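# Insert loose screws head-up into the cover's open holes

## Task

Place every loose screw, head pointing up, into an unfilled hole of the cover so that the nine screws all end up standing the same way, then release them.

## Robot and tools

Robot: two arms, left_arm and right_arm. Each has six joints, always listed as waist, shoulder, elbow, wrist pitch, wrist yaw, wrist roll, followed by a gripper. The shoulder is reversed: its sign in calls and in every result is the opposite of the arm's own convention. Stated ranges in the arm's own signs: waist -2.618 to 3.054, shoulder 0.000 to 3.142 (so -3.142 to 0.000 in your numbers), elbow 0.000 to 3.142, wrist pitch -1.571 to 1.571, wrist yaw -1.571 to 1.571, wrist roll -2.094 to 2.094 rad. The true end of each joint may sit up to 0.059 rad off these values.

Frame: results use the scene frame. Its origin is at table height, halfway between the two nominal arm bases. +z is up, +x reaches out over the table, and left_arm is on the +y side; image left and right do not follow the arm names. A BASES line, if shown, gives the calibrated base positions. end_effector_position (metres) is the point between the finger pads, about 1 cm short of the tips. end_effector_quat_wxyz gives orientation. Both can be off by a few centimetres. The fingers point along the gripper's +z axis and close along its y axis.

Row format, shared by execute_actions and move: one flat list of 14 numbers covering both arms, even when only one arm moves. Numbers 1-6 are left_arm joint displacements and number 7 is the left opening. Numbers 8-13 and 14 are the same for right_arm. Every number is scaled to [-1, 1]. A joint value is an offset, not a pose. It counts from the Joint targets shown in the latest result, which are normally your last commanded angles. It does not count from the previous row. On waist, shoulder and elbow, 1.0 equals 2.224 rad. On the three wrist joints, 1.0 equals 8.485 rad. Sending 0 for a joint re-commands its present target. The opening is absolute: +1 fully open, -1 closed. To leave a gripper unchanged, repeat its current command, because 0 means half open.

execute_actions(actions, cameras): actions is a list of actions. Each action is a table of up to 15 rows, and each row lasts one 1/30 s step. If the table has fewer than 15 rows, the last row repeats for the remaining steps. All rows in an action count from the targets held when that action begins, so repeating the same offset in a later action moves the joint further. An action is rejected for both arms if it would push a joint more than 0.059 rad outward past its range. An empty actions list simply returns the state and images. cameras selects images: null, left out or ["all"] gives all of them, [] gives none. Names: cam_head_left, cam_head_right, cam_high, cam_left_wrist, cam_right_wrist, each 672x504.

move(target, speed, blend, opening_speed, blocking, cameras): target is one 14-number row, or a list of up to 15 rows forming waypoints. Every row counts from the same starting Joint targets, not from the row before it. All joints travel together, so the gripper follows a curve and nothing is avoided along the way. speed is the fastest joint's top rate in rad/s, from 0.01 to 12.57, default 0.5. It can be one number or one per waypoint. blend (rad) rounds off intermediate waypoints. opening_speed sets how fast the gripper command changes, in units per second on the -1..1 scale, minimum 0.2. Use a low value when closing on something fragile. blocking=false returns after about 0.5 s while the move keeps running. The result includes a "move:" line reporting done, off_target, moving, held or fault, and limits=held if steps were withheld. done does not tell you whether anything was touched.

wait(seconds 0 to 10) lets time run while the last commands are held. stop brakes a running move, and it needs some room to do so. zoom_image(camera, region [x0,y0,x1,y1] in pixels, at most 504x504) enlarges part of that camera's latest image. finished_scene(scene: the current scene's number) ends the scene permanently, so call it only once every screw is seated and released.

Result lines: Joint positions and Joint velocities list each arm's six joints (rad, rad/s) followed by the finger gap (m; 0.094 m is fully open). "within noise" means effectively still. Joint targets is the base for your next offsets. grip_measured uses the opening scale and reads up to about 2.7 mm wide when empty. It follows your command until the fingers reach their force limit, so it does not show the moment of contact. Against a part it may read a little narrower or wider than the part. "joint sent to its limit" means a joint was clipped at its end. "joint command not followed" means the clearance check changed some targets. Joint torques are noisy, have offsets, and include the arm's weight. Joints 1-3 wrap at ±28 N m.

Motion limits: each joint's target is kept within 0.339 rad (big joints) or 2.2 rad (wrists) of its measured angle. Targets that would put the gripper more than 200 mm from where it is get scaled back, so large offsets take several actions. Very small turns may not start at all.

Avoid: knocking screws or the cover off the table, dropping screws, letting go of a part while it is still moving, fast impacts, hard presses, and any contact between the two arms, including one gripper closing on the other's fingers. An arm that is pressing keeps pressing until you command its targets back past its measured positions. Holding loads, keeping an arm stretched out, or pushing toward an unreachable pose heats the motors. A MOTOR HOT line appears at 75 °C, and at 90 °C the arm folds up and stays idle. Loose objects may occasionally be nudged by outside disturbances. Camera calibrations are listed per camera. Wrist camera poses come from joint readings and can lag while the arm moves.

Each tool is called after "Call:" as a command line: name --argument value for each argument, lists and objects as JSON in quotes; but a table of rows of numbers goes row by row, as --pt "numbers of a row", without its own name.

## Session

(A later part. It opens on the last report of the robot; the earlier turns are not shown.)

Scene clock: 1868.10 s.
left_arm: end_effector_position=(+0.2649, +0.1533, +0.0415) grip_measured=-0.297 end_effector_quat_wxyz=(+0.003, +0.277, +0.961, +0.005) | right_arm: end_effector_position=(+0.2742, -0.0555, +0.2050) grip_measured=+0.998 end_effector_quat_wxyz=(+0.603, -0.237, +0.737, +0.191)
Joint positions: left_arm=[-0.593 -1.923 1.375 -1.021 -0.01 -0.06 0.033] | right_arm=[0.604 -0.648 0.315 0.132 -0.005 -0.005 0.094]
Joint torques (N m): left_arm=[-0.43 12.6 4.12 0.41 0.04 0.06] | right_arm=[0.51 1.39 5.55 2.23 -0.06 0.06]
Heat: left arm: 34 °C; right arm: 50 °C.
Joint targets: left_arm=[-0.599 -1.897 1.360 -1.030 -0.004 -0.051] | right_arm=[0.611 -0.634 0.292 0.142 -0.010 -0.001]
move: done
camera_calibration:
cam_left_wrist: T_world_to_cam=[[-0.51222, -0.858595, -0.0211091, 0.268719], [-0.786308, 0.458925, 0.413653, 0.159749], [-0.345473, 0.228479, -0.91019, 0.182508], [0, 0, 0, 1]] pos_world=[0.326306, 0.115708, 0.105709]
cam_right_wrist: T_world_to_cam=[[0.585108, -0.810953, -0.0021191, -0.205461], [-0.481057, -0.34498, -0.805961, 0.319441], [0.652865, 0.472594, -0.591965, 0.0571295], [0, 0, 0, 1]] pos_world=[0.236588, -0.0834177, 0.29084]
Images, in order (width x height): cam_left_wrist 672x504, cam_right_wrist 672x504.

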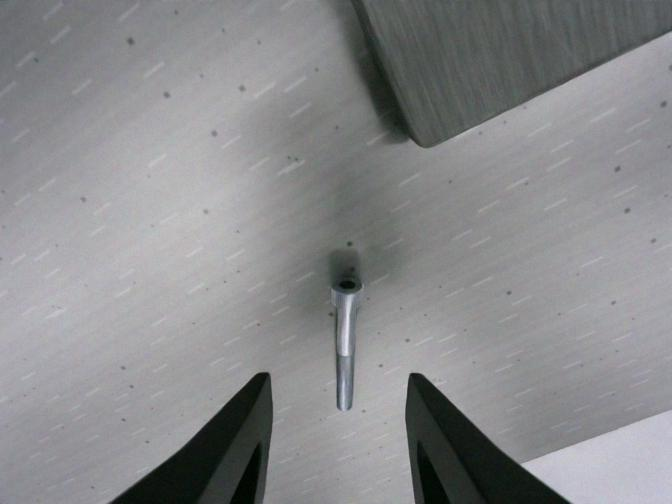

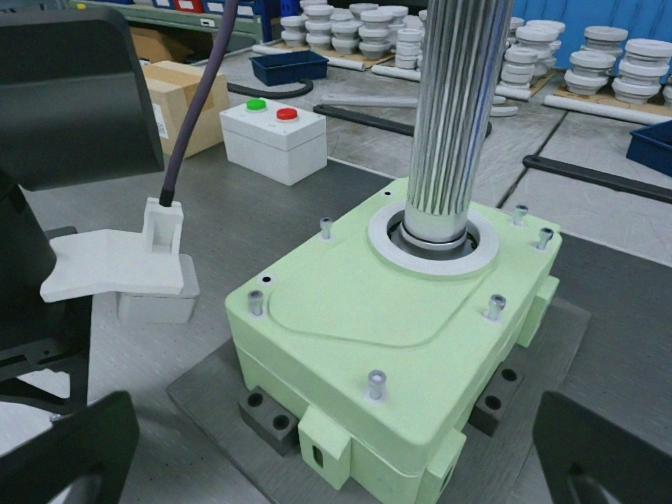

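Call:
move --pt "0 -0.0373 -0.0198 0.0106 0 0 -0.3 0 0 0 0 0 0 1" --speed 0.15 --cameras '["cam_left_wrist"]'

Scene clock: 1879.73 s.
left_arm: end_effector_position=(+0.2624, +0.1549, +0.0195) grip_measured=-0.297 end_effector_quat_wxyz=(-0.006, +0.277, +0.961, +0.007) | right_arm: end_effector_position=(+0.2742, -0.0555, +0.2050) grip_measured=+0.998 end_effector_quat_wxyz=(+0.603, -0.237, +0.737, +0.191)
Joint positions: left_arm=[-0.593 -1.957 1.329 -0.959 -0.01 -0.06 0.033] | right_arm=[0.604 -0.648 0.315 0.132 -0.005 -0.005 0.094]
Joint torques (N m): left_arm=[-0.5 8.24 4.03 0.65 0.06 0.11] | right_arm=[0.51 1.39 5.53 2.23 -0.06 0.06]
Heat: left arm: 35 °C; right arm: 50 °C.
Joint targets: left_arm=[-0.599 -1.980 1.316 -0.940 -0.004 -0.051] | right_arm=[0.611 -0.634 0.292 0.142 -0.010 -0.001]
move: done
camera_calibration:
cam_left_wrist: T_world_to_cam=[[-0.512867, -0.858191, -0.0218235, 0.268487], [-0.77979, 0.455081, 0.429917, 0.164668], [-0.359019, 0.237508, -0.902605, 0.163223], [0, 0, 0, 1]] pos_world=[0.324705, 0.116709, 0.0823918]
Images, in order (width x height): cam_left_wrist 672x504.

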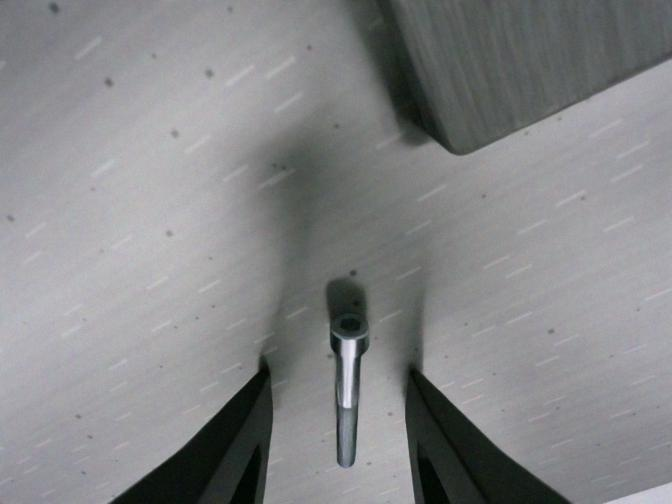

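Call:
move --pt "0 0 0 0 0 0 -1 0 0 0 0 0 0 1" --pt "0 0.0360 0.0468 -0.0189 0 0 -1 0 0 0 0 0 0 1" --pt "0.1794 0.0174 0.1068 -0.0286 0 0.0068 -1 0 0 0 0 0 0 1" --pt "0.1794 -0.0112 0.0270 0.0 0 0.0068 -1 0 0 0 0 0 0 1" --speed '[0.5,0.4,0.5,0.3]' --opening_speed 0.8 --cameras '["cam_left_wrist","cam_right_wrist"]'

Scene clock: 1897.90 s.
left_arm: end_effector_position=(+0.3354, +0.2774, +0.0250) grip_measured=-0.936 end_effector_quat_wxyz=(+0.010, +0.109, +0.994, +0.002) | right_arm: end_effector_position=(+0.2742, -0.0555, +0.2050) grip_measured=+0.998 end_effector_quat_wxyz=(+0.603, -0.237, +0.737, +0.191)
Joint positions: left_arm=[-0.193 -1.982 1.388 -0.959 -0.006 -0.002 0.003] | right_arm=[0.604 -0.648 0.315 0.132 -0.005 -0.005 0.094]
Joint torques (N m): left_arm=[-0.61 8.59 4.21 0.71 0.03 0.07] | right_arm=[0.51 1.39 5.53 2.24 -0.06 0.06]
Heat: left arm: 34 °C; right arm: 50 °C.
Joint targets: left_arm=[-0.200 -2.005 1.376 -0.941 -0.003 0.007] | right_arm=[0.611 -0.634 0.292 0.142 -0.010 -0.001]
move: done
camera_calibration:
cam_left_wrist: T_world_to_cam=[[-0.193775, -0.98091, -0.0163151, 0.338019], [-0.900944, 0.171347, 0.398673, 0.283662], [-0.388267, 0.091952, -0.916948, 0.215928], [0, 0, 0, 1]] pos_world=[0.404901, 0.263107, 0.0904216]
cam_right_wrist: T_world_to_cam=[[0.585108, -0.810953, -0.0021191, -0.205461], [-0.481057, -0.34498, -0.805961, 0.319441], [0.652865, 0.472594, -0.591965, 0.0571295], [0, 0, 0, 1]] pos_world=[0.236588, -0.0834177, 0.29084]
Images, in order (width x height): cam_left_wrist 672x504, cam_right_wrist 672x504.

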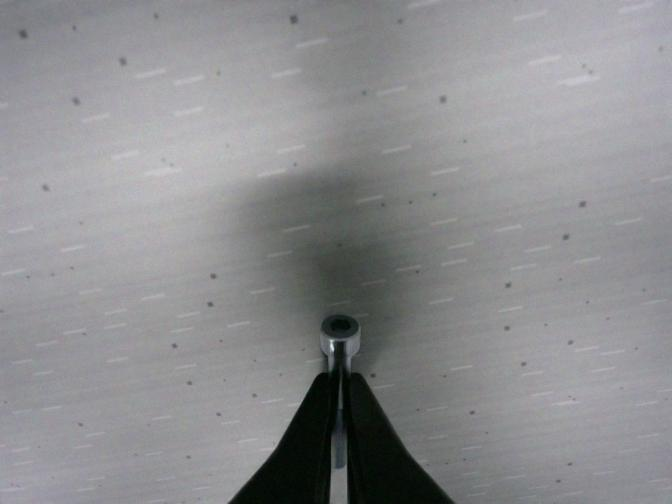

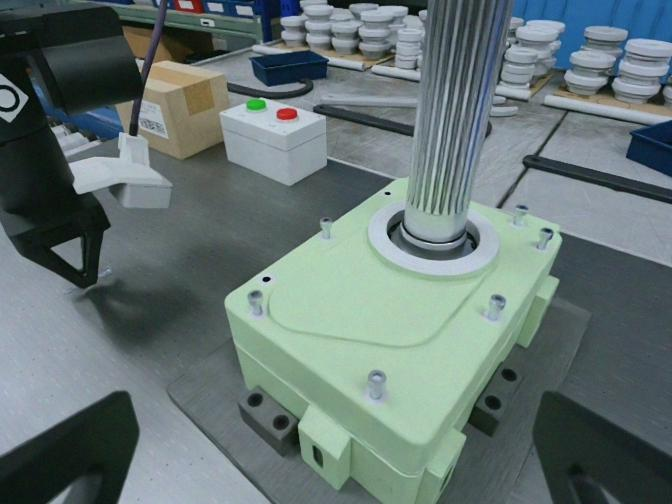

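Call:
move --pt "0 -0.0022 -0.0042 0.0018 0 0 -1 0 0 0 0 0 0 1" --pt "0 -0.0022 -0.0042 0.0018 0 0 -0.5 0 0 0 0 0 0 1" --pt "0 0.0292 0.0782 -0.0282 0 0 -0.5 0 0 0 0 0 0 1" --pt "0 -0.1731 0.3062 -0.0706 0 0 -0.2 0 0 0 0 0 0 1" --speed '[0.1,0.5,0.5,0.6]' --opening_speed 0.6 --cameras '["cam_left_wrist","cam_right_wrist"]'

Scene clock: 1924.97 s.
left_arm: end_effector_position=(+0.3569, +0.2726, +0.0439) grip_measured=-0.203 end_effector_quat_wxyz=(-0.141, +0.108, +0.984, +0.019) | right_arm: end_effector_position=(+0.2742, -0.0555, +0.2050) grip_measured=+0.998 end_effector_quat_wxyz=(+0.603, -0.237, +0.737, +0.191)
Joint positions: left_arm=[-0.193 -2.361 2.033 -1.528 -0.006 -0.002 0.037] | right_arm=[0.604 -0.648 0.315 0.132 -0.005 -0.005 0.094]
Joint torques (N m): left_arm=[-0.55 10.92 6.91 -0.16 0.02 0.1] | right_arm=[0.51 1.39 5.53 2.23 -0.06 0.06]
Heat: left arm: 34 °C; right arm: 50 °C.
Joint targets: left_arm=[-0.200 -2.390 2.057 -1.540 -0.003 0.007] | right_arm=[0.611 -0.634 0.292 0.142 -0.010 -0.001]
move: done
camera_calibration:
cam_left_wrist: T_world_to_cam=[[-0.199648, -0.979591, -0.0232735, 0.339815], [-0.74347, 0.135967, 0.654802, 0.238481], [-0.638274, 0.148033, -0.755442, 0.30894], [0, 0, 0, 1]] pos_world=[0.442335, 0.254721, 0.0851369]
cam_right_wrist: T_world_to_cam=[[0.585108, -0.810953, -0.0021191, -0.205461], [-0.481057, -0.34498, -0.805961, 0.319441], [0.652865, 0.472594, -0.591965, 0.0571295], [0, 0, 0, 1]] pos_world=[0.236588, -0.0834177, 0.29084]
Images, in order (width x height): cam_left_wrist 672x504, cam_right_wrist 672x504.

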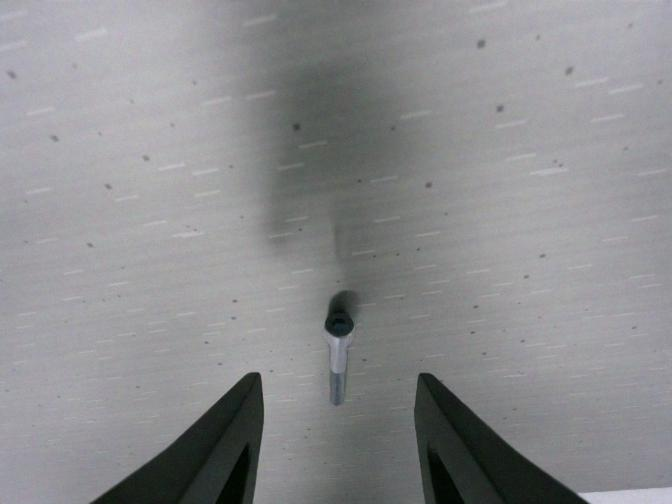

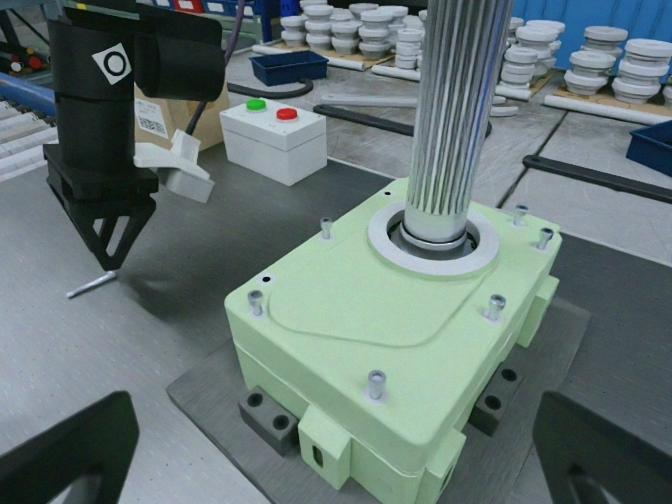

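Call:
move --pt "0 -0.0166 -0.0315 0.0068 0 0 -0.2 0 0 0 0 0 0 1" --speed 0.2 --cameras '["cam_left_wrist","cam_right_wrist"]'

Call:
zoom_image --camera "cam_right_wrist" --region '[0, 180, 200, 320]'

Scene clock: 1932.27 s.
left_arm: end_effector_position=(+0.3509, +0.2739, +0.0227) grip_measured=-0.203 end_effector_quat_wxyz=(-0.163, +0.108, +0.980, +0.021) | right_arm: end_effector_position=(+0.2742, -0.0555, +0.2050) grip_measured=+0.998 end_effector_quat_wxyz=(+0.603, -0.237, +0.737, +0.191)
Joint positions: left_arm=[-0.193 -2.397 1.999 -1.502 -0.006 -0.002 0.037] | right_arm=[0.604 -0.648 0.315 0.132 -0.005 -0.005 0.094]
Joint torques (N m): left_arm=[-0.61 11.03 3.81 0.07 0.02 0.06] | right_arm=[0.51 1.39 5.53 2.24 -0.06 0.05]
Heat: left arm: 35 °C; right arm: 50 °C.
Joint targets: left_arm=[-0.200 -2.427 1.987 -1.482 -0.003 0.007] | right_arm=[0.611 -0.634 0.292 0.142 -0.010 -0.001]
move: done
camera_calibration:
cam_left_wrist: T_world_to_cam=[[-0.200751, -0.979345, -0.0241428, 0.339822], [-0.714004, 0.129398, 0.68808, 0.238443], [-0.670744, 0.155371, -0.725233, 0.297505], [0, 0, 0, 1]] pos_world=[0.438018, 0.255725, 0.059897]
cam_right_wrist: T_world_to_cam=[[0.585108, -0.810953, -0.0021191, -0.205461], [-0.481057, -0.34498, -0.805961, 0.319441], [0.652865, 0.472594, -0.591965, 0.0571295], [0, 0, 0, 1]] pos_world=[0.236588, -0.0834177, 0.29084]
Images, in order (width x height): cam_left_wrist 672x504, cam_right_wrist 672x504.

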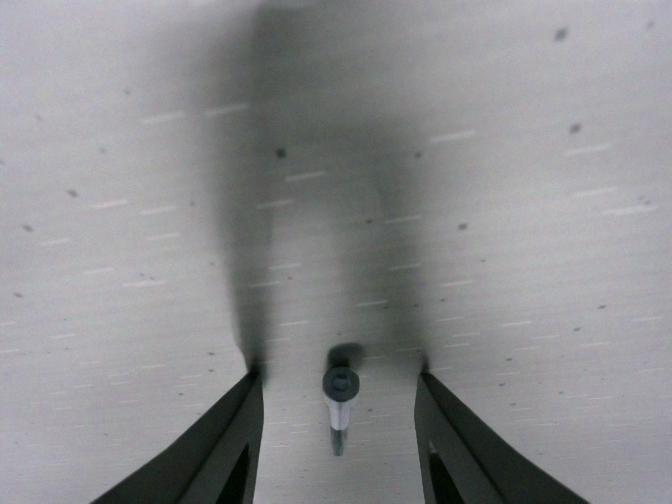

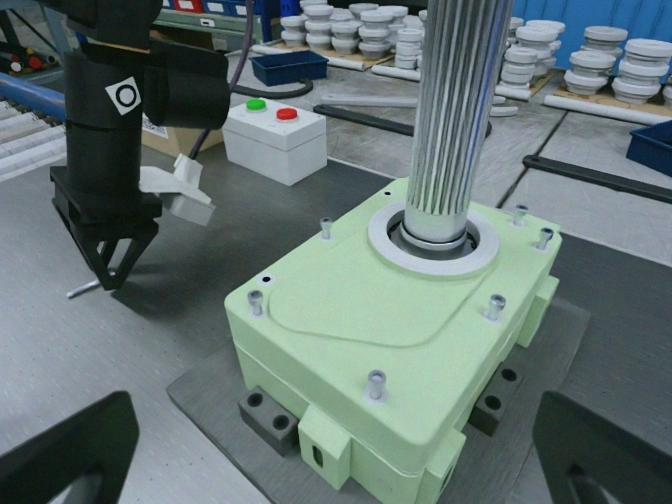

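Scaled by 2.520 from the camera's 672x504 image, which has a finer 960x720 frame.

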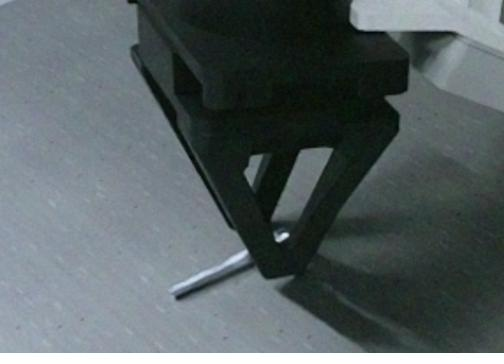

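Call:
move --target '[0,0,0,0,0,0,-1,0,0,0,0,0,0,1]' --opening_speed 0.8 --cameras '["cam_left_wrist"]'

Scene clock: 1940.87 s.
left_arm: end_effector_position=(+0.3511, +0.2739, +0.0226) grip_measured=-0.868 end_effector_quat_wxyz=(-0.163, +0.108, +0.981, +0.021) | right_arm: end_effector_position=(+0.2742, -0.0555, +0.2050) grip_measured=+0.998 end_effector_quat_wxyz=(+0.603, -0.237, +0.737, +0.191)
Joint positions: left_arm=[-0.193 -2.397 1.999 -1.501 -0.006 -0.002 0.006] | right_arm=[0.604 -0.648 0.315 0.132 -0.005 -0.005 0.094]
Joint torques (N m): left_arm=[-0.68 11.06 3.82 0.1 0.04 0.08] | right_arm=[0.51 1.4 5.55 2.23 -0.06 0.05]
Heat: left arm: 35 °C; right arm: 50 °C.
Joint targets: left_arm=[-0.200 -2.427 1.987 -1.482 -0.003 0.007] | right_arm=[0.611 -0.634 0.292 0.142 -0.010 -0.001]
move: done
camera_calibration:
cam_left_wrist: T_world_to_cam=[[-0.200734, -0.979348, -0.0241462, 0.339758], [-0.714486, 0.129494, 0.687562, 0.238816], [-0.670236, 0.155269, -0.725724, 0.297488], [0, 0, 0, 1]] pos_world=[0.438218, 0.255625, 0.0598976]
Images, in order (width x height): cam_left_wrist 672x504.

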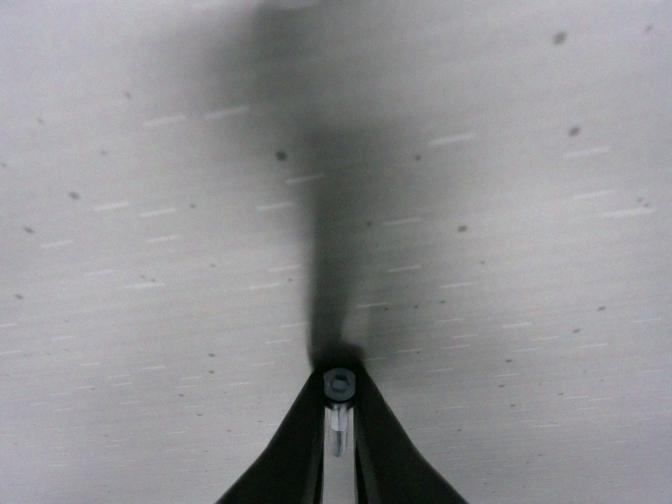

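Call:
move --pt "0 0.0706 0.0508 0.0073 0 0 -1 0 0 0 0 0 0 1" --pt "0 0.4078 -0.5036 0.2110 0 0 -1 0 0 0 0 0 0 1" --pt "-0.1929 0.4078 -0.5036 0.2110 0 0 -1 0 0 0 0 0 0 1" --speed '[0.4,0.8,0.5]' --cameras '["cam_left_wrist","cam_right_wrist"]'

Call:
zoom_image --camera "cam_right_wrist" --region '[150, 150, 350, 320]'

Call:
zoom_image --camera "cam_left_wrist" --region '[240, 354, 440, 504]'

Scene clock: 1980.37 s.
left_arm: end_effector_position=(+0.3540, +0.0649, +0.1892) grip_measured=-0.869 end_effector_quat_wxyz=(+0.535, +0.266, +0.781, -0.183) | right_arm: end_effector_position=(+0.2742, -0.0555, +0.2050) grip_measured=+0.998 end_effector_quat_wxyz=(+0.603, -0.237, +0.737, +0.191)
Joint positions: left_arm=[-0.633 -1.549 0.885 0.295 -0.003 -0.002 0.006] | right_arm=[0.604 -0.648 0.315 0.132 -0.005 -0.005 0.094]
Joint torques (N m): left_arm=[0.32 10.43 5.09 2.14 -0.01 0.05] | right_arm=[0.51 1.4 5.53 2.23 -0.06 0.06]
Heat: left arm: 35 °C; right arm: 50 °C.
Joint targets: left_arm=[-0.629 -1.520 0.867 0.308 -0.004 0.007] | right_arm=[0.611 -0.634 0.292 0.142 -0.010 -0.001]
move: done
camera_calibration:
cam_left_wrist: T_world_to_cam=[[-0.595943, -0.802817, 0.0183404, 0.260153], [-0.582774, 0.416663, -0.697686, 0.35014], [0.552473, -0.426469, -0.716169, 0.0559151], [0, 0, 0, 1]] pos_world=[0.328197, 0.0868108, 0.279562]
cam_right_wrist: T_world_to_cam=[[0.585108, -0.810953, -0.0021191, -0.205461], [-0.481057, -0.34498, -0.805961, 0.319441], [0.652865, 0.472594, -0.591965, 0.0571295], [0, 0, 0, 1]] pos_world=[0.236588, -0.0834177, 0.29084]
Images, in order (width x height): cam_left_wrist 672x504, cam_right_wrist 672x504.

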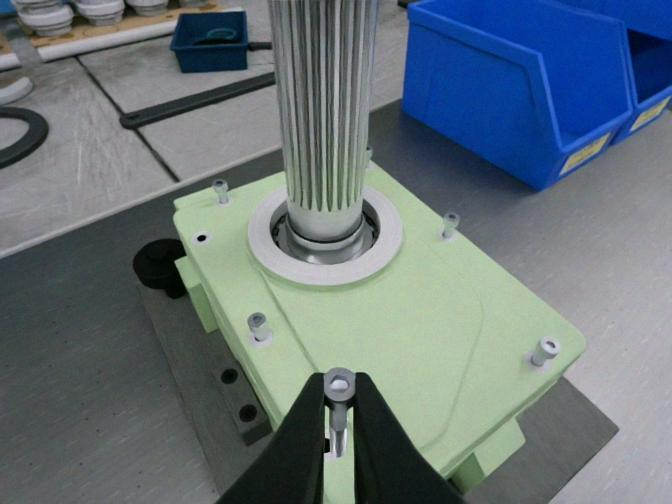

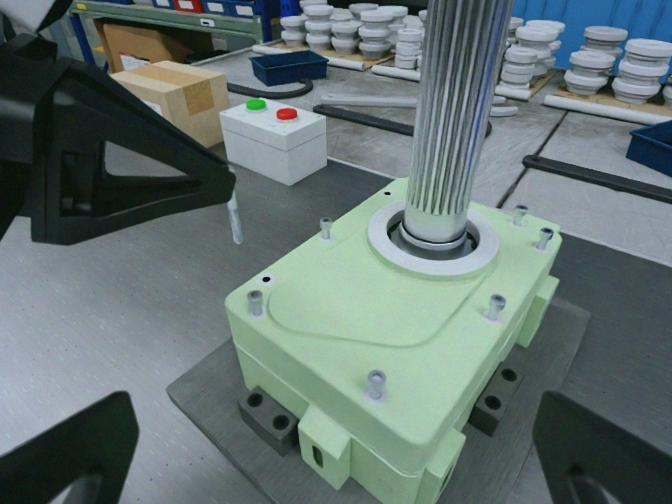

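Scaled by 2.520 from the camera's 672x504 image, which has a finer 960x720 frame.

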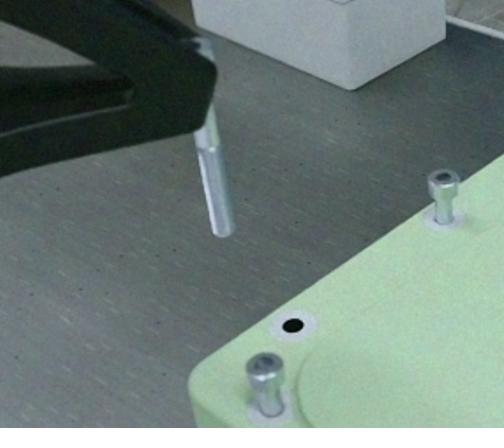

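Scaled by 2.520 from the camera's 672x504 image, which has a finer 960x720 frame.

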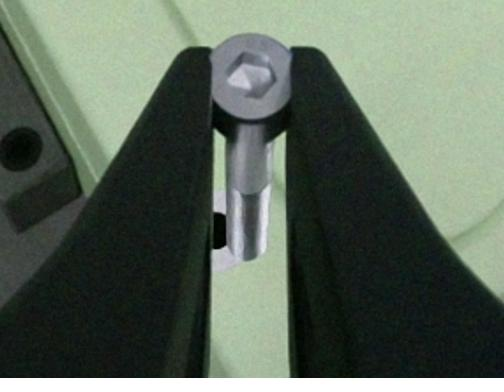

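Call:
move --pt "0.0103 -0.0731 0.0271 0.0058 0 0 -1 0 0 0 0 0 0 1" --speed 0.2 --cameras '["cam_left_wrist","cam_right_wrist"]'

Call:
zoom_image --camera "cam_right_wrist" --region '[210, 190, 330, 310]'

Call:
zoom_image --camera "cam_left_wrist" --region '[280, 384, 400, 504]'

Scene clock: 2009.87 s.
left_arm: end_effector_position=(+0.3709, +0.0648, +0.1546) grip_measured=-0.869 end_effector_quat_wxyz=(+0.517, +0.262, +0.797, -0.171) | right_arm: end_effector_position=(+0.2742, -0.0555, +0.2050) grip_measured=+0.998 end_effector_quat_wxyz=(+0.603, -0.237, +0.737, +0.191)
Joint positions: left_arm=[-0.612 -1.661 0.899 0.343 -0.003 -0.002 0.006] | right_arm=[0.604 -0.648 0.315 0.132 -0.005 -0.005 0.094]
Joint torques (N m): left_arm=[0.32 6.68 8.59 2.1 -0.02 0.09] | right_arm=[0.51 1.4 5.53 2.23 -0.06 0.05]
Heat: left arm: 36 °C; right arm: 50 °C.
Joint targets: left_arm=[-0.606 -1.682 0.927 0.358 -0.004 0.007] | right_arm=[0.611 -0.634 0.292 0.142 -0.010 -0.001]
move: done
camera_calibration:
cam_left_wrist: T_world_to_cam=[[-0.57825, -0.815677, 0.0172511, 0.265195], [-0.618647, 0.424591, -0.661059, 0.343055], [0.531886, -0.39293, -0.750136, 0.0324396], [0, 0, 0, 1]] pos_world=[0.348325, 0.0834022, 0.246538]
cam_right_wrist: T_world_to_cam=[[0.585108, -0.810953, -0.0021191, -0.205461], [-0.481057, -0.34498, -0.805961, 0.319441], [0.652865, 0.472594, -0.591965, 0.0571295], [0, 0, 0, 1]] pos_world=[0.236588, -0.0834177, 0.29084]
Images, in order (width x height): cam_left_wrist 672x504, cam_right_wrist 672x504.

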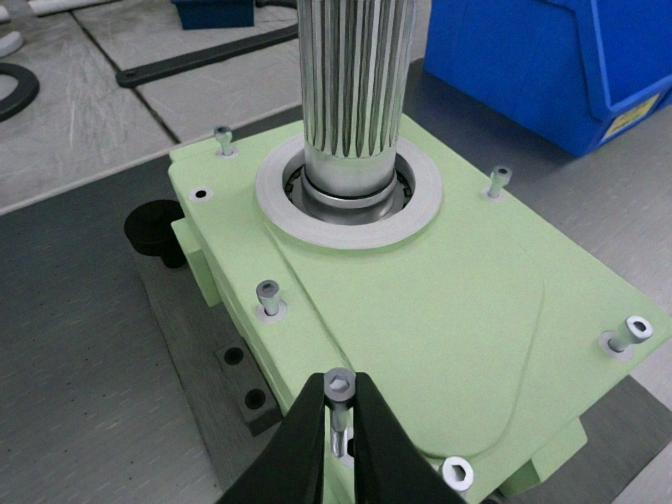

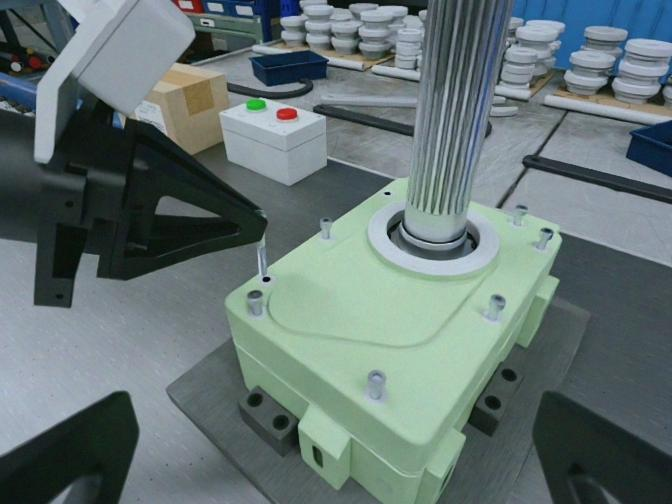

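Scaled by 4.200 from the camera's 672x504 image, which has a finer 960x720 frame.

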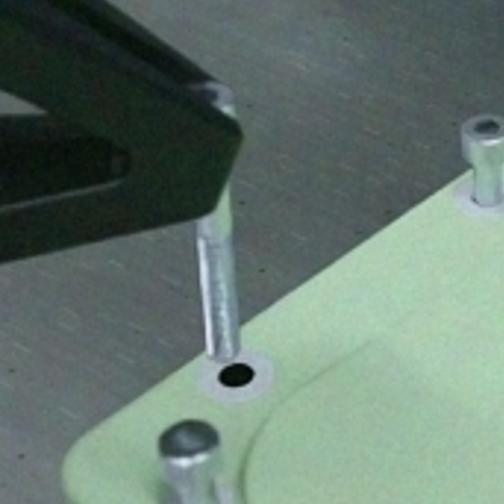

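Scaled by 4.200 from the camera's 672x504 image, which has a finer 960x720 frame.

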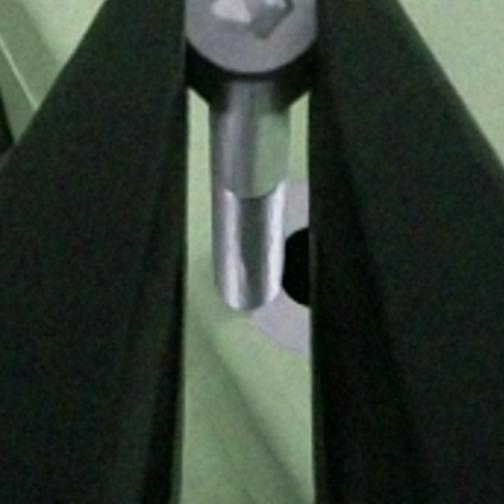

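Call:
move --pt "0 0 0 0.0042 0 0 -1 0 0 0 0 0 0 1" --pt "-0.0126 0 -0.0281 0.0042 0 0 -1 0 0 0 0 0 0 1" --speed 0.15 --cameras '["cam_left_wrist","cam_right_wrist"]'

Call:
zoom_image --camera "cam_right_wrist" --region '[210, 190, 330, 310]'

Call:
zoom_image --camera "cam_left_wrist" --region '[280, 384, 400, 504]'

Scene clock: 2034.07 s.
left_arm: end_effector_position=(+0.3654, +0.0581, +0.1553) grip_measured=-0.869 end_effector_quat_wxyz=(+0.524, +0.267, +0.789, -0.178) | right_arm: end_effector_position=(+0.2742, -0.0555, +0.2050) grip_measured=+0.998 end_effector_quat_wxyz=(+0.603, -0.237, +0.737, +0.191)
Joint positions: left_arm=[-0.629 -1.661 0.88 0.384 -0.003 -0.002 0.006] | right_arm=[0.604 -0.648 0.315 0.132 -0.005 -0.005 0.094]
Joint torques (N m): left_arm=[-0.5 6.56 4.97 2.05 -0.02 0.08] | right_arm=[0.53 1.4 5.53 2.24 -0.06 0.05]
Heat: left arm: 36 °C; right arm: 50 °C.
Joint targets: left_arm=[-0.634 -1.682 0.865 0.393 -0.004 0.007] | right_arm=[0.611 -0.634 0.292 0.142 -0.010 -0.001]
move: done
camera_calibration:
cam_left_wrist: T_world_to_cam=[[-0.592752, -0.80519, 0.0177302, 0.261227], [-0.599986, 0.426789, -0.676659, 0.338437], [0.537272, -0.411729, -0.736083, 0.0301234], [0, 0, 0, 1]] pos_world=[0.341716, 0.0782985, 0.246548]
cam_right_wrist: T_world_to_cam=[[0.585108, -0.810953, -0.0021191, -0.205461], [-0.481057, -0.34498, -0.805961, 0.319441], [0.652865, 0.472594, -0.591965, 0.0571295], [0, 0, 0, 1]] pos_world=[0.236588, -0.0834177, 0.29084]
Images, in order (width x height): cam_left_wrist 672x504, cam_right_wrist 672x504.

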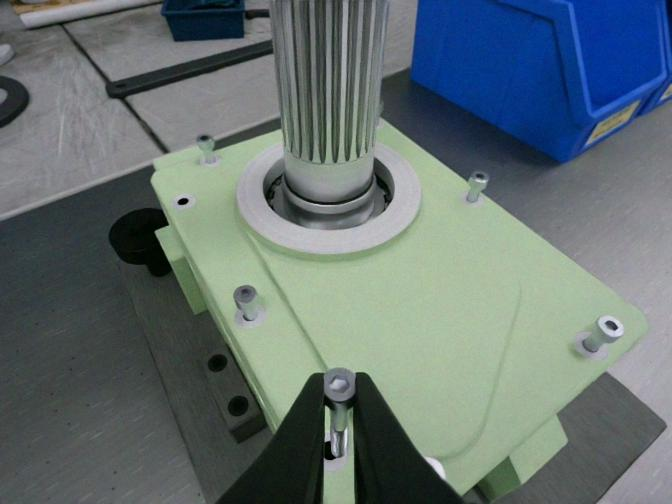

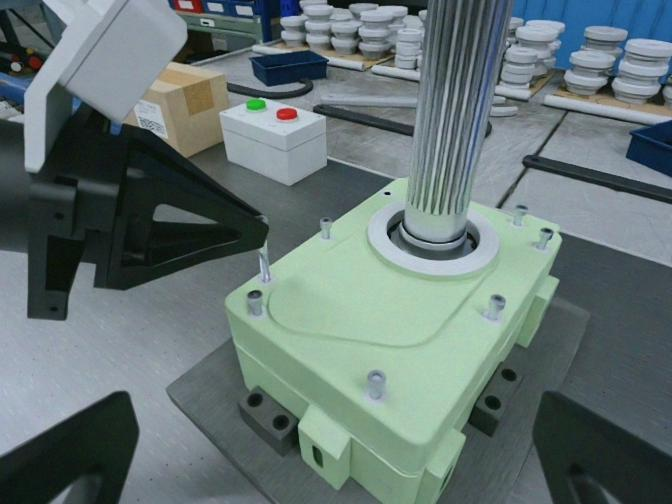

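Scaled by 4.200 from the camera's 672x504 image, which has a finer 960x720 frame.

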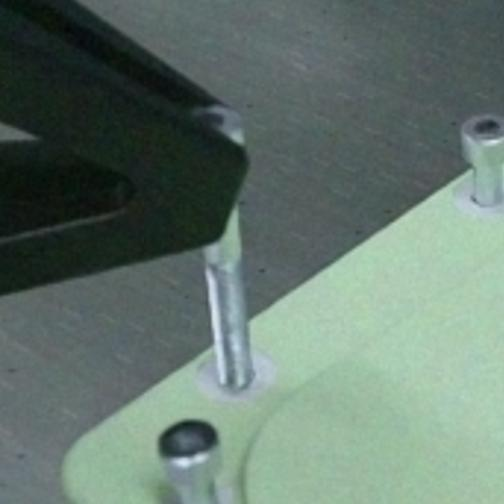

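Scaled by 4.200 from the camera's 672x504 image, which has a finer 960x720 frame.

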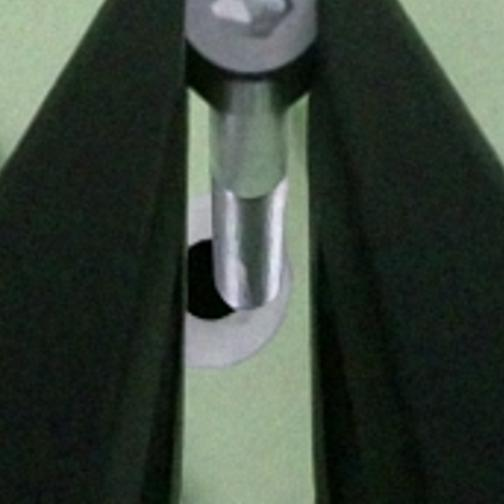

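Call:
move --pt "0.0076 0 0.0436 0 0 0 -1 0 0 0 0 0 0 1" --pt "0.0076 0 0.0436 -0.0151 0 0 -1 0 0 0 0 0 0 1" --speed 0.15 --cameras '["cam_left_wrist","cam_right_wrist"]'

Call:
zoom_image --camera "cam_right_wrist" --region '[210, 190, 330, 310]'

Call:
zoom_image --camera "cam_left_wrist" --region '[280, 384, 400, 504]'

Scene clock: 2060.83 s.
left_arm: end_effector_position=(+0.3694, +0.0591, +0.1577) grip_measured=-0.869 end_effector_quat_wxyz=(+0.507, +0.268, +0.801, -0.170) | right_arm: end_effector_position=(+0.2742, -0.0555, +0.2050) grip_measured=+0.998 end_effector_quat_wxyz=(+0.603, -0.237, +0.737, +0.191)
Joint positions: left_arm=[-0.623 -1.661 0.937 0.282 -0.003 -0.002 0.006] | right_arm=[0.604 -0.648 0.315 0.132 -0.005 -0.005 0.094]
Joint torques (N m): left_arm=[0.36 6.57 8.38 1.78 0 0.06] | right_arm=[0.51 1.4 5.53 2.23 -0.06 0.06]
Heat: left arm: 37 °C; right arm: 50 °C.
Joint targets: left_arm=[-0.617 -1.682 0.962 0.265 -0.004 0.007] | right_arm=[0.611 -0.634 0.292 0.142 -0.010 -0.001]
move: done
camera_calibration:
cam_left_wrist: T_world_to_cam=[[-0.586871, -0.809508, 0.0167352, 0.262552], [-0.626025, 0.440549, -0.643436, 0.34561], [0.513494, -0.38809, -0.765317, 0.0422612], [0, 0, 0, 1]] pos_world=[0.348744, 0.0766813, 0.250327]
cam_right_wrist: T_world_to_cam=[[0.585108, -0.810953, -0.0021191, -0.205461], [-0.481057, -0.34498, -0.805961, 0.319441], [0.652865, 0.472594, -0.591965, 0.0571295], [0, 0, 0, 1]] pos_world=[0.236588, -0.0834177, 0.29084]
Images, in order (width x height): cam_left_wrist 672x504, cam_right_wrist 672x504.

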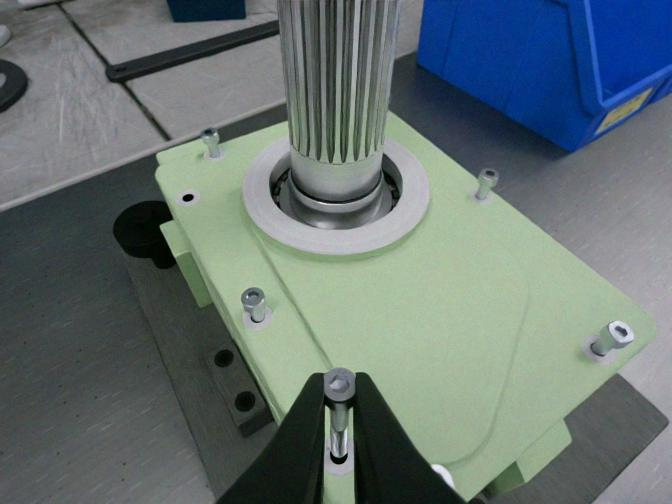

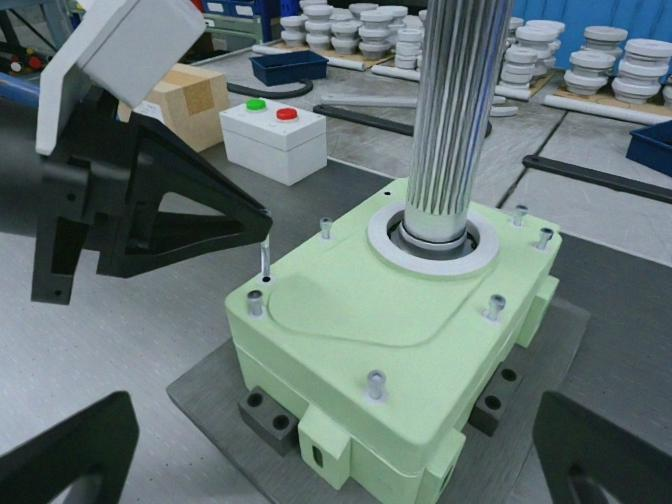

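Scaled by 4.200 from the camera's 672x504 image, which has a finer 960x720 frame.

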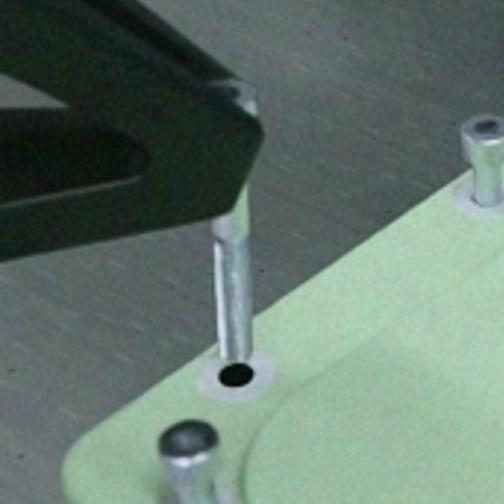

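Scaled by 4.200 from the camera's 672x504 image, which has a finer 960x720 frame.

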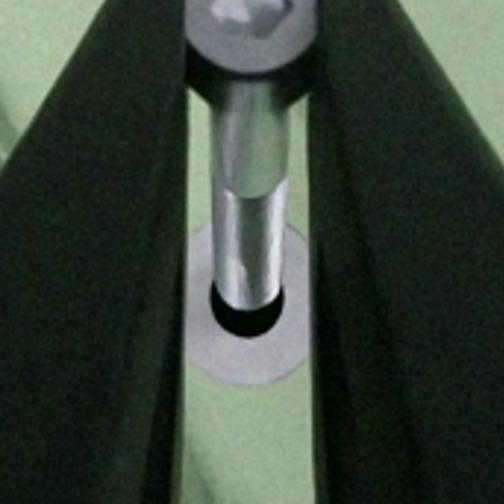

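Call:
move --pt "0 0 0 0.0144 0 0 -1 0 0 0 0 0 0 1" --pt "0 0 -0.0424 0.0144 0 0 -1 0 0 0 0 0 0 1" --speed 0.12 --cameras '["cam_left_wrist","cam_right_wrist"]'

Call:
zoom_image --camera "cam_right_wrist" --region '[210, 190, 330, 310]'

Call:
zoom_image --camera "cam_left_wrist" --region '[280, 384, 400, 504]'

Scene clock: 2091.83 s.
left_arm: end_effector_position=(+0.3675, +0.0606, +0.1553) grip_measured=-0.869 end_effector_quat_wxyz=(+0.524, +0.265, +0.790, -0.176) | right_arm: end_effector_position=(+0.2742, -0.0555, +0.2050) grip_measured=+0.998 end_effector_quat_wxyz=(+0.603, -0.237, +0.737, +0.191)
Joint positions: left_arm=[-0.623 -1.661 0.883 0.378 -0.003 -0.002 0.006] | right_arm=[0.604 -0.648 0.315 0.132 -0.005 -0.005 0.094]
Joint torques (N m): left_arm=[0.28 6.45 4.89 2.05 -0.03 0.04] | right_arm=[0.51 1.4 5.55 2.23 -0.06 0.06]
Heat: left arm: 37 °C; right arm: 50 °C.
Joint targets: left_arm=[-0.617 -1.682 0.867 0.387 -0.004 0.007] | right_arm=[0.611 -0.634 0.292 0.142 -0.010 -0.001]
move: done
camera_calibration:
cam_left_wrist: T_world_to_cam=[[-0.587436, -0.809077, 0.0176639, 0.262663], [-0.604191, 0.423947, -0.674702, 0.340125], [0.538398, -0.407017, -0.737879, 0.0296851], [0, 0, 0, 1]] pos_world=[0.343816, 0.0804024, 0.246747]
cam_right_wrist: T_world_to_cam=[[0.585108, -0.810953, -0.0021191, -0.205461], [-0.481057, -0.34498, -0.805961, 0.319441], [0.652865, 0.472594, -0.591965, 0.0571295], [0, 0, 0, 1]] pos_world=[0.236588, -0.0834177, 0.29084]
Images, in order (width x height): cam_left_wrist 672x504, cam_right_wrist 672x504.

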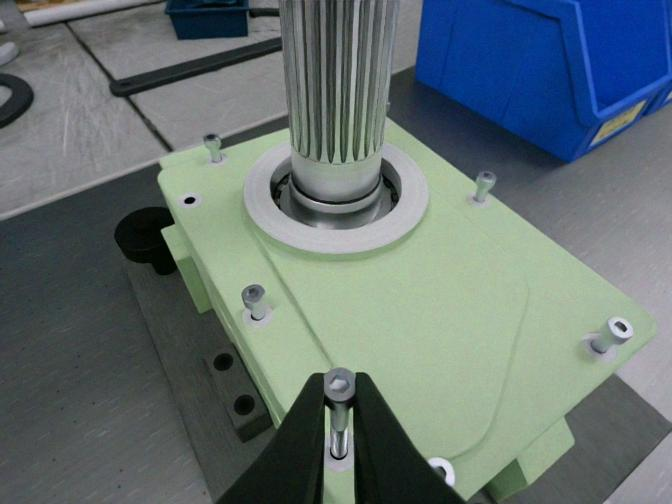

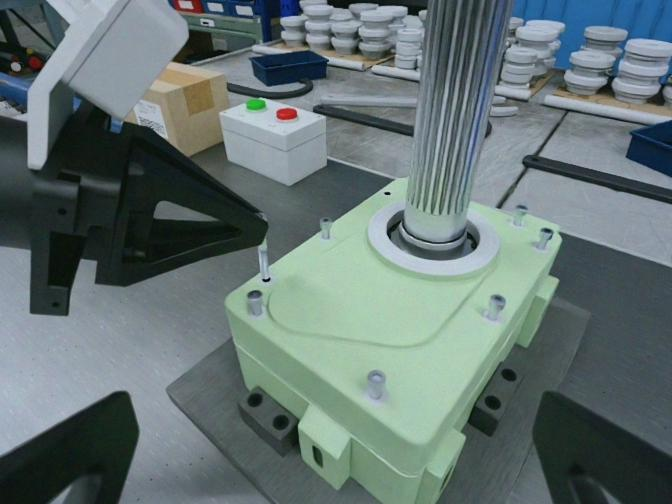

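Scaled by 4.200 from the camera's 672x504 image, which has a finer 960x720 frame.

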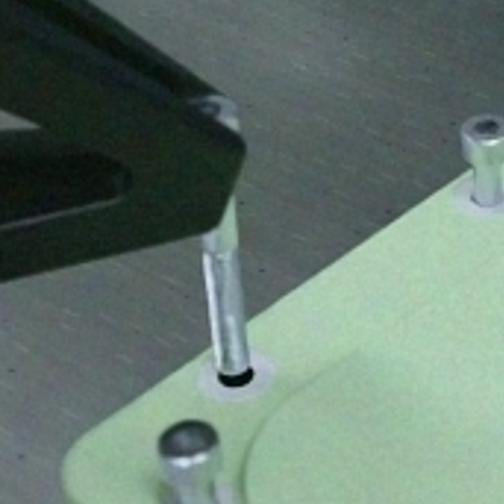

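Scaled by 4.200 from the camera's 672x504 image, which has a finer 960x720 frame.

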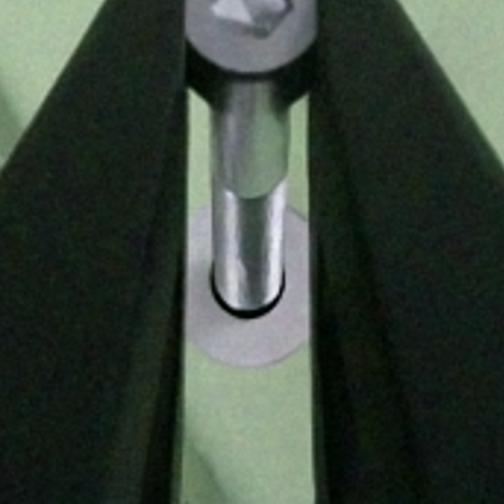

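Call:
move --pt "0 -0.0054 -0.0018 0.0007 0 0 -1 0 0 0 0 0 0 1" --speed 0.05 --cameras '["cam_left_wrist","cam_right_wrist"]'

Call:
zoom_image --camera "cam_right_wrist" --region '[210, 190, 330, 310]'

Call:
zoom_image --camera "cam_left_wrist" --region '[280, 384, 400, 504]'

Scene clock: 2106.90 s.
left_arm: end_effector_position=(+0.3679, +0.0602, +0.1504) grip_measured=-0.869 end_effector_quat_wxyz=(+0.520, +0.266, +0.793, -0.175) | right_arm: end_effector_position=(+0.2742, -0.0555, +0.2050) grip_measured=+0.998 end_effector_quat_wxyz=(+0.603, -0.237, +0.737, +0.191)
Joint positions: left_arm=[-0.623 -1.673 0.883 0.38 -0.003 -0.002 0.006] | right_arm=[0.604 -0.648 0.315 0.132 -0.005 -0.005 0.094]
Joint torques (N m): left_arm=[0.29 6.83 4.57 2.08 -0.01 0.07] | right_arm=[0.51 1.4 5.53 2.23 -0.06 0.06]
Heat: left arm: 39 °C; right arm: 50 °C.
Joint targets: left_arm=[-0.617 -1.694 0.863 0.393 -0.004 0.007] | right_arm=[0.611 -0.634 0.292 0.142 -0.010 -0.001]
move: done
camera_calibration:
cam_left_wrist: T_world_to_cam=[[-0.587328, -0.809161, 0.0174596, 0.262683], [-0.609304, 0.427857, -0.667599, 0.337736], [0.532724, -0.402737, -0.744317, 0.0284245], [0, 0, 0, 1]] pos_world=[0.344922, 0.0794975, 0.242043]
cam_right_wrist: T_world_to_cam=[[0.585108, -0.810953, -0.0021191, -0.205461], [-0.481057, -0.34498, -0.805961, 0.319441], [0.652865, 0.472594, -0.591965, 0.0571295], [0, 0, 0, 1]] pos_world=[0.236588, -0.0834177, 0.29084]
Images, in order (width x height): cam_left_wrist 672x504, cam_right_wrist 672x504.

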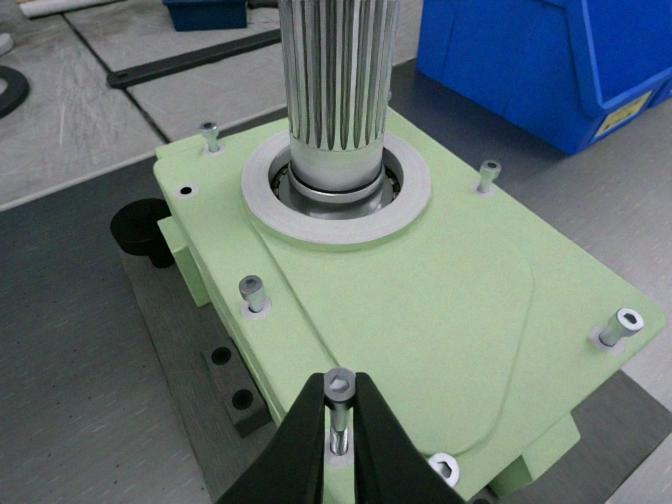

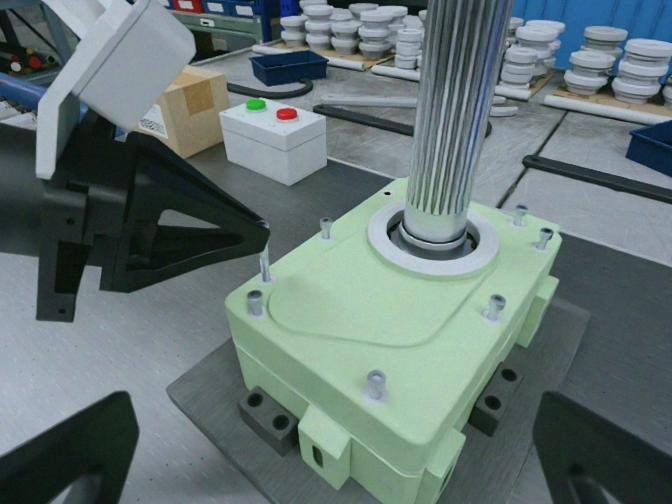

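Scaled by 4.200 from the camera's 672x504 image, which has a finer 960x720 frame.

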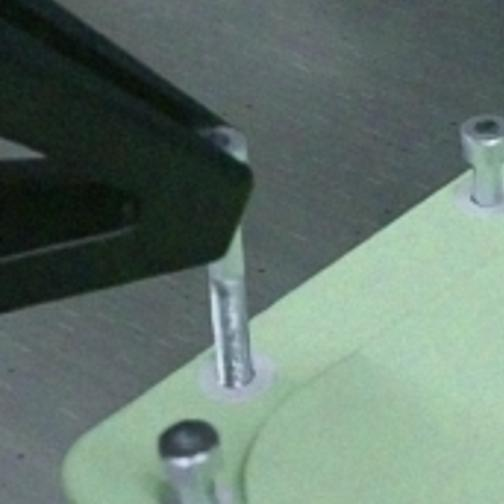

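Scaled by 4.200 from the camera's 672x504 image, which has a finer 960x720 frame.

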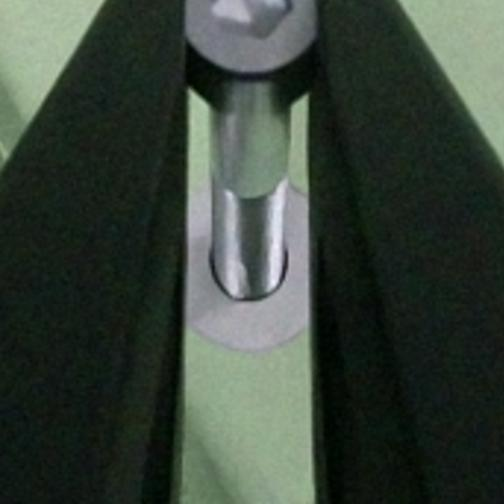

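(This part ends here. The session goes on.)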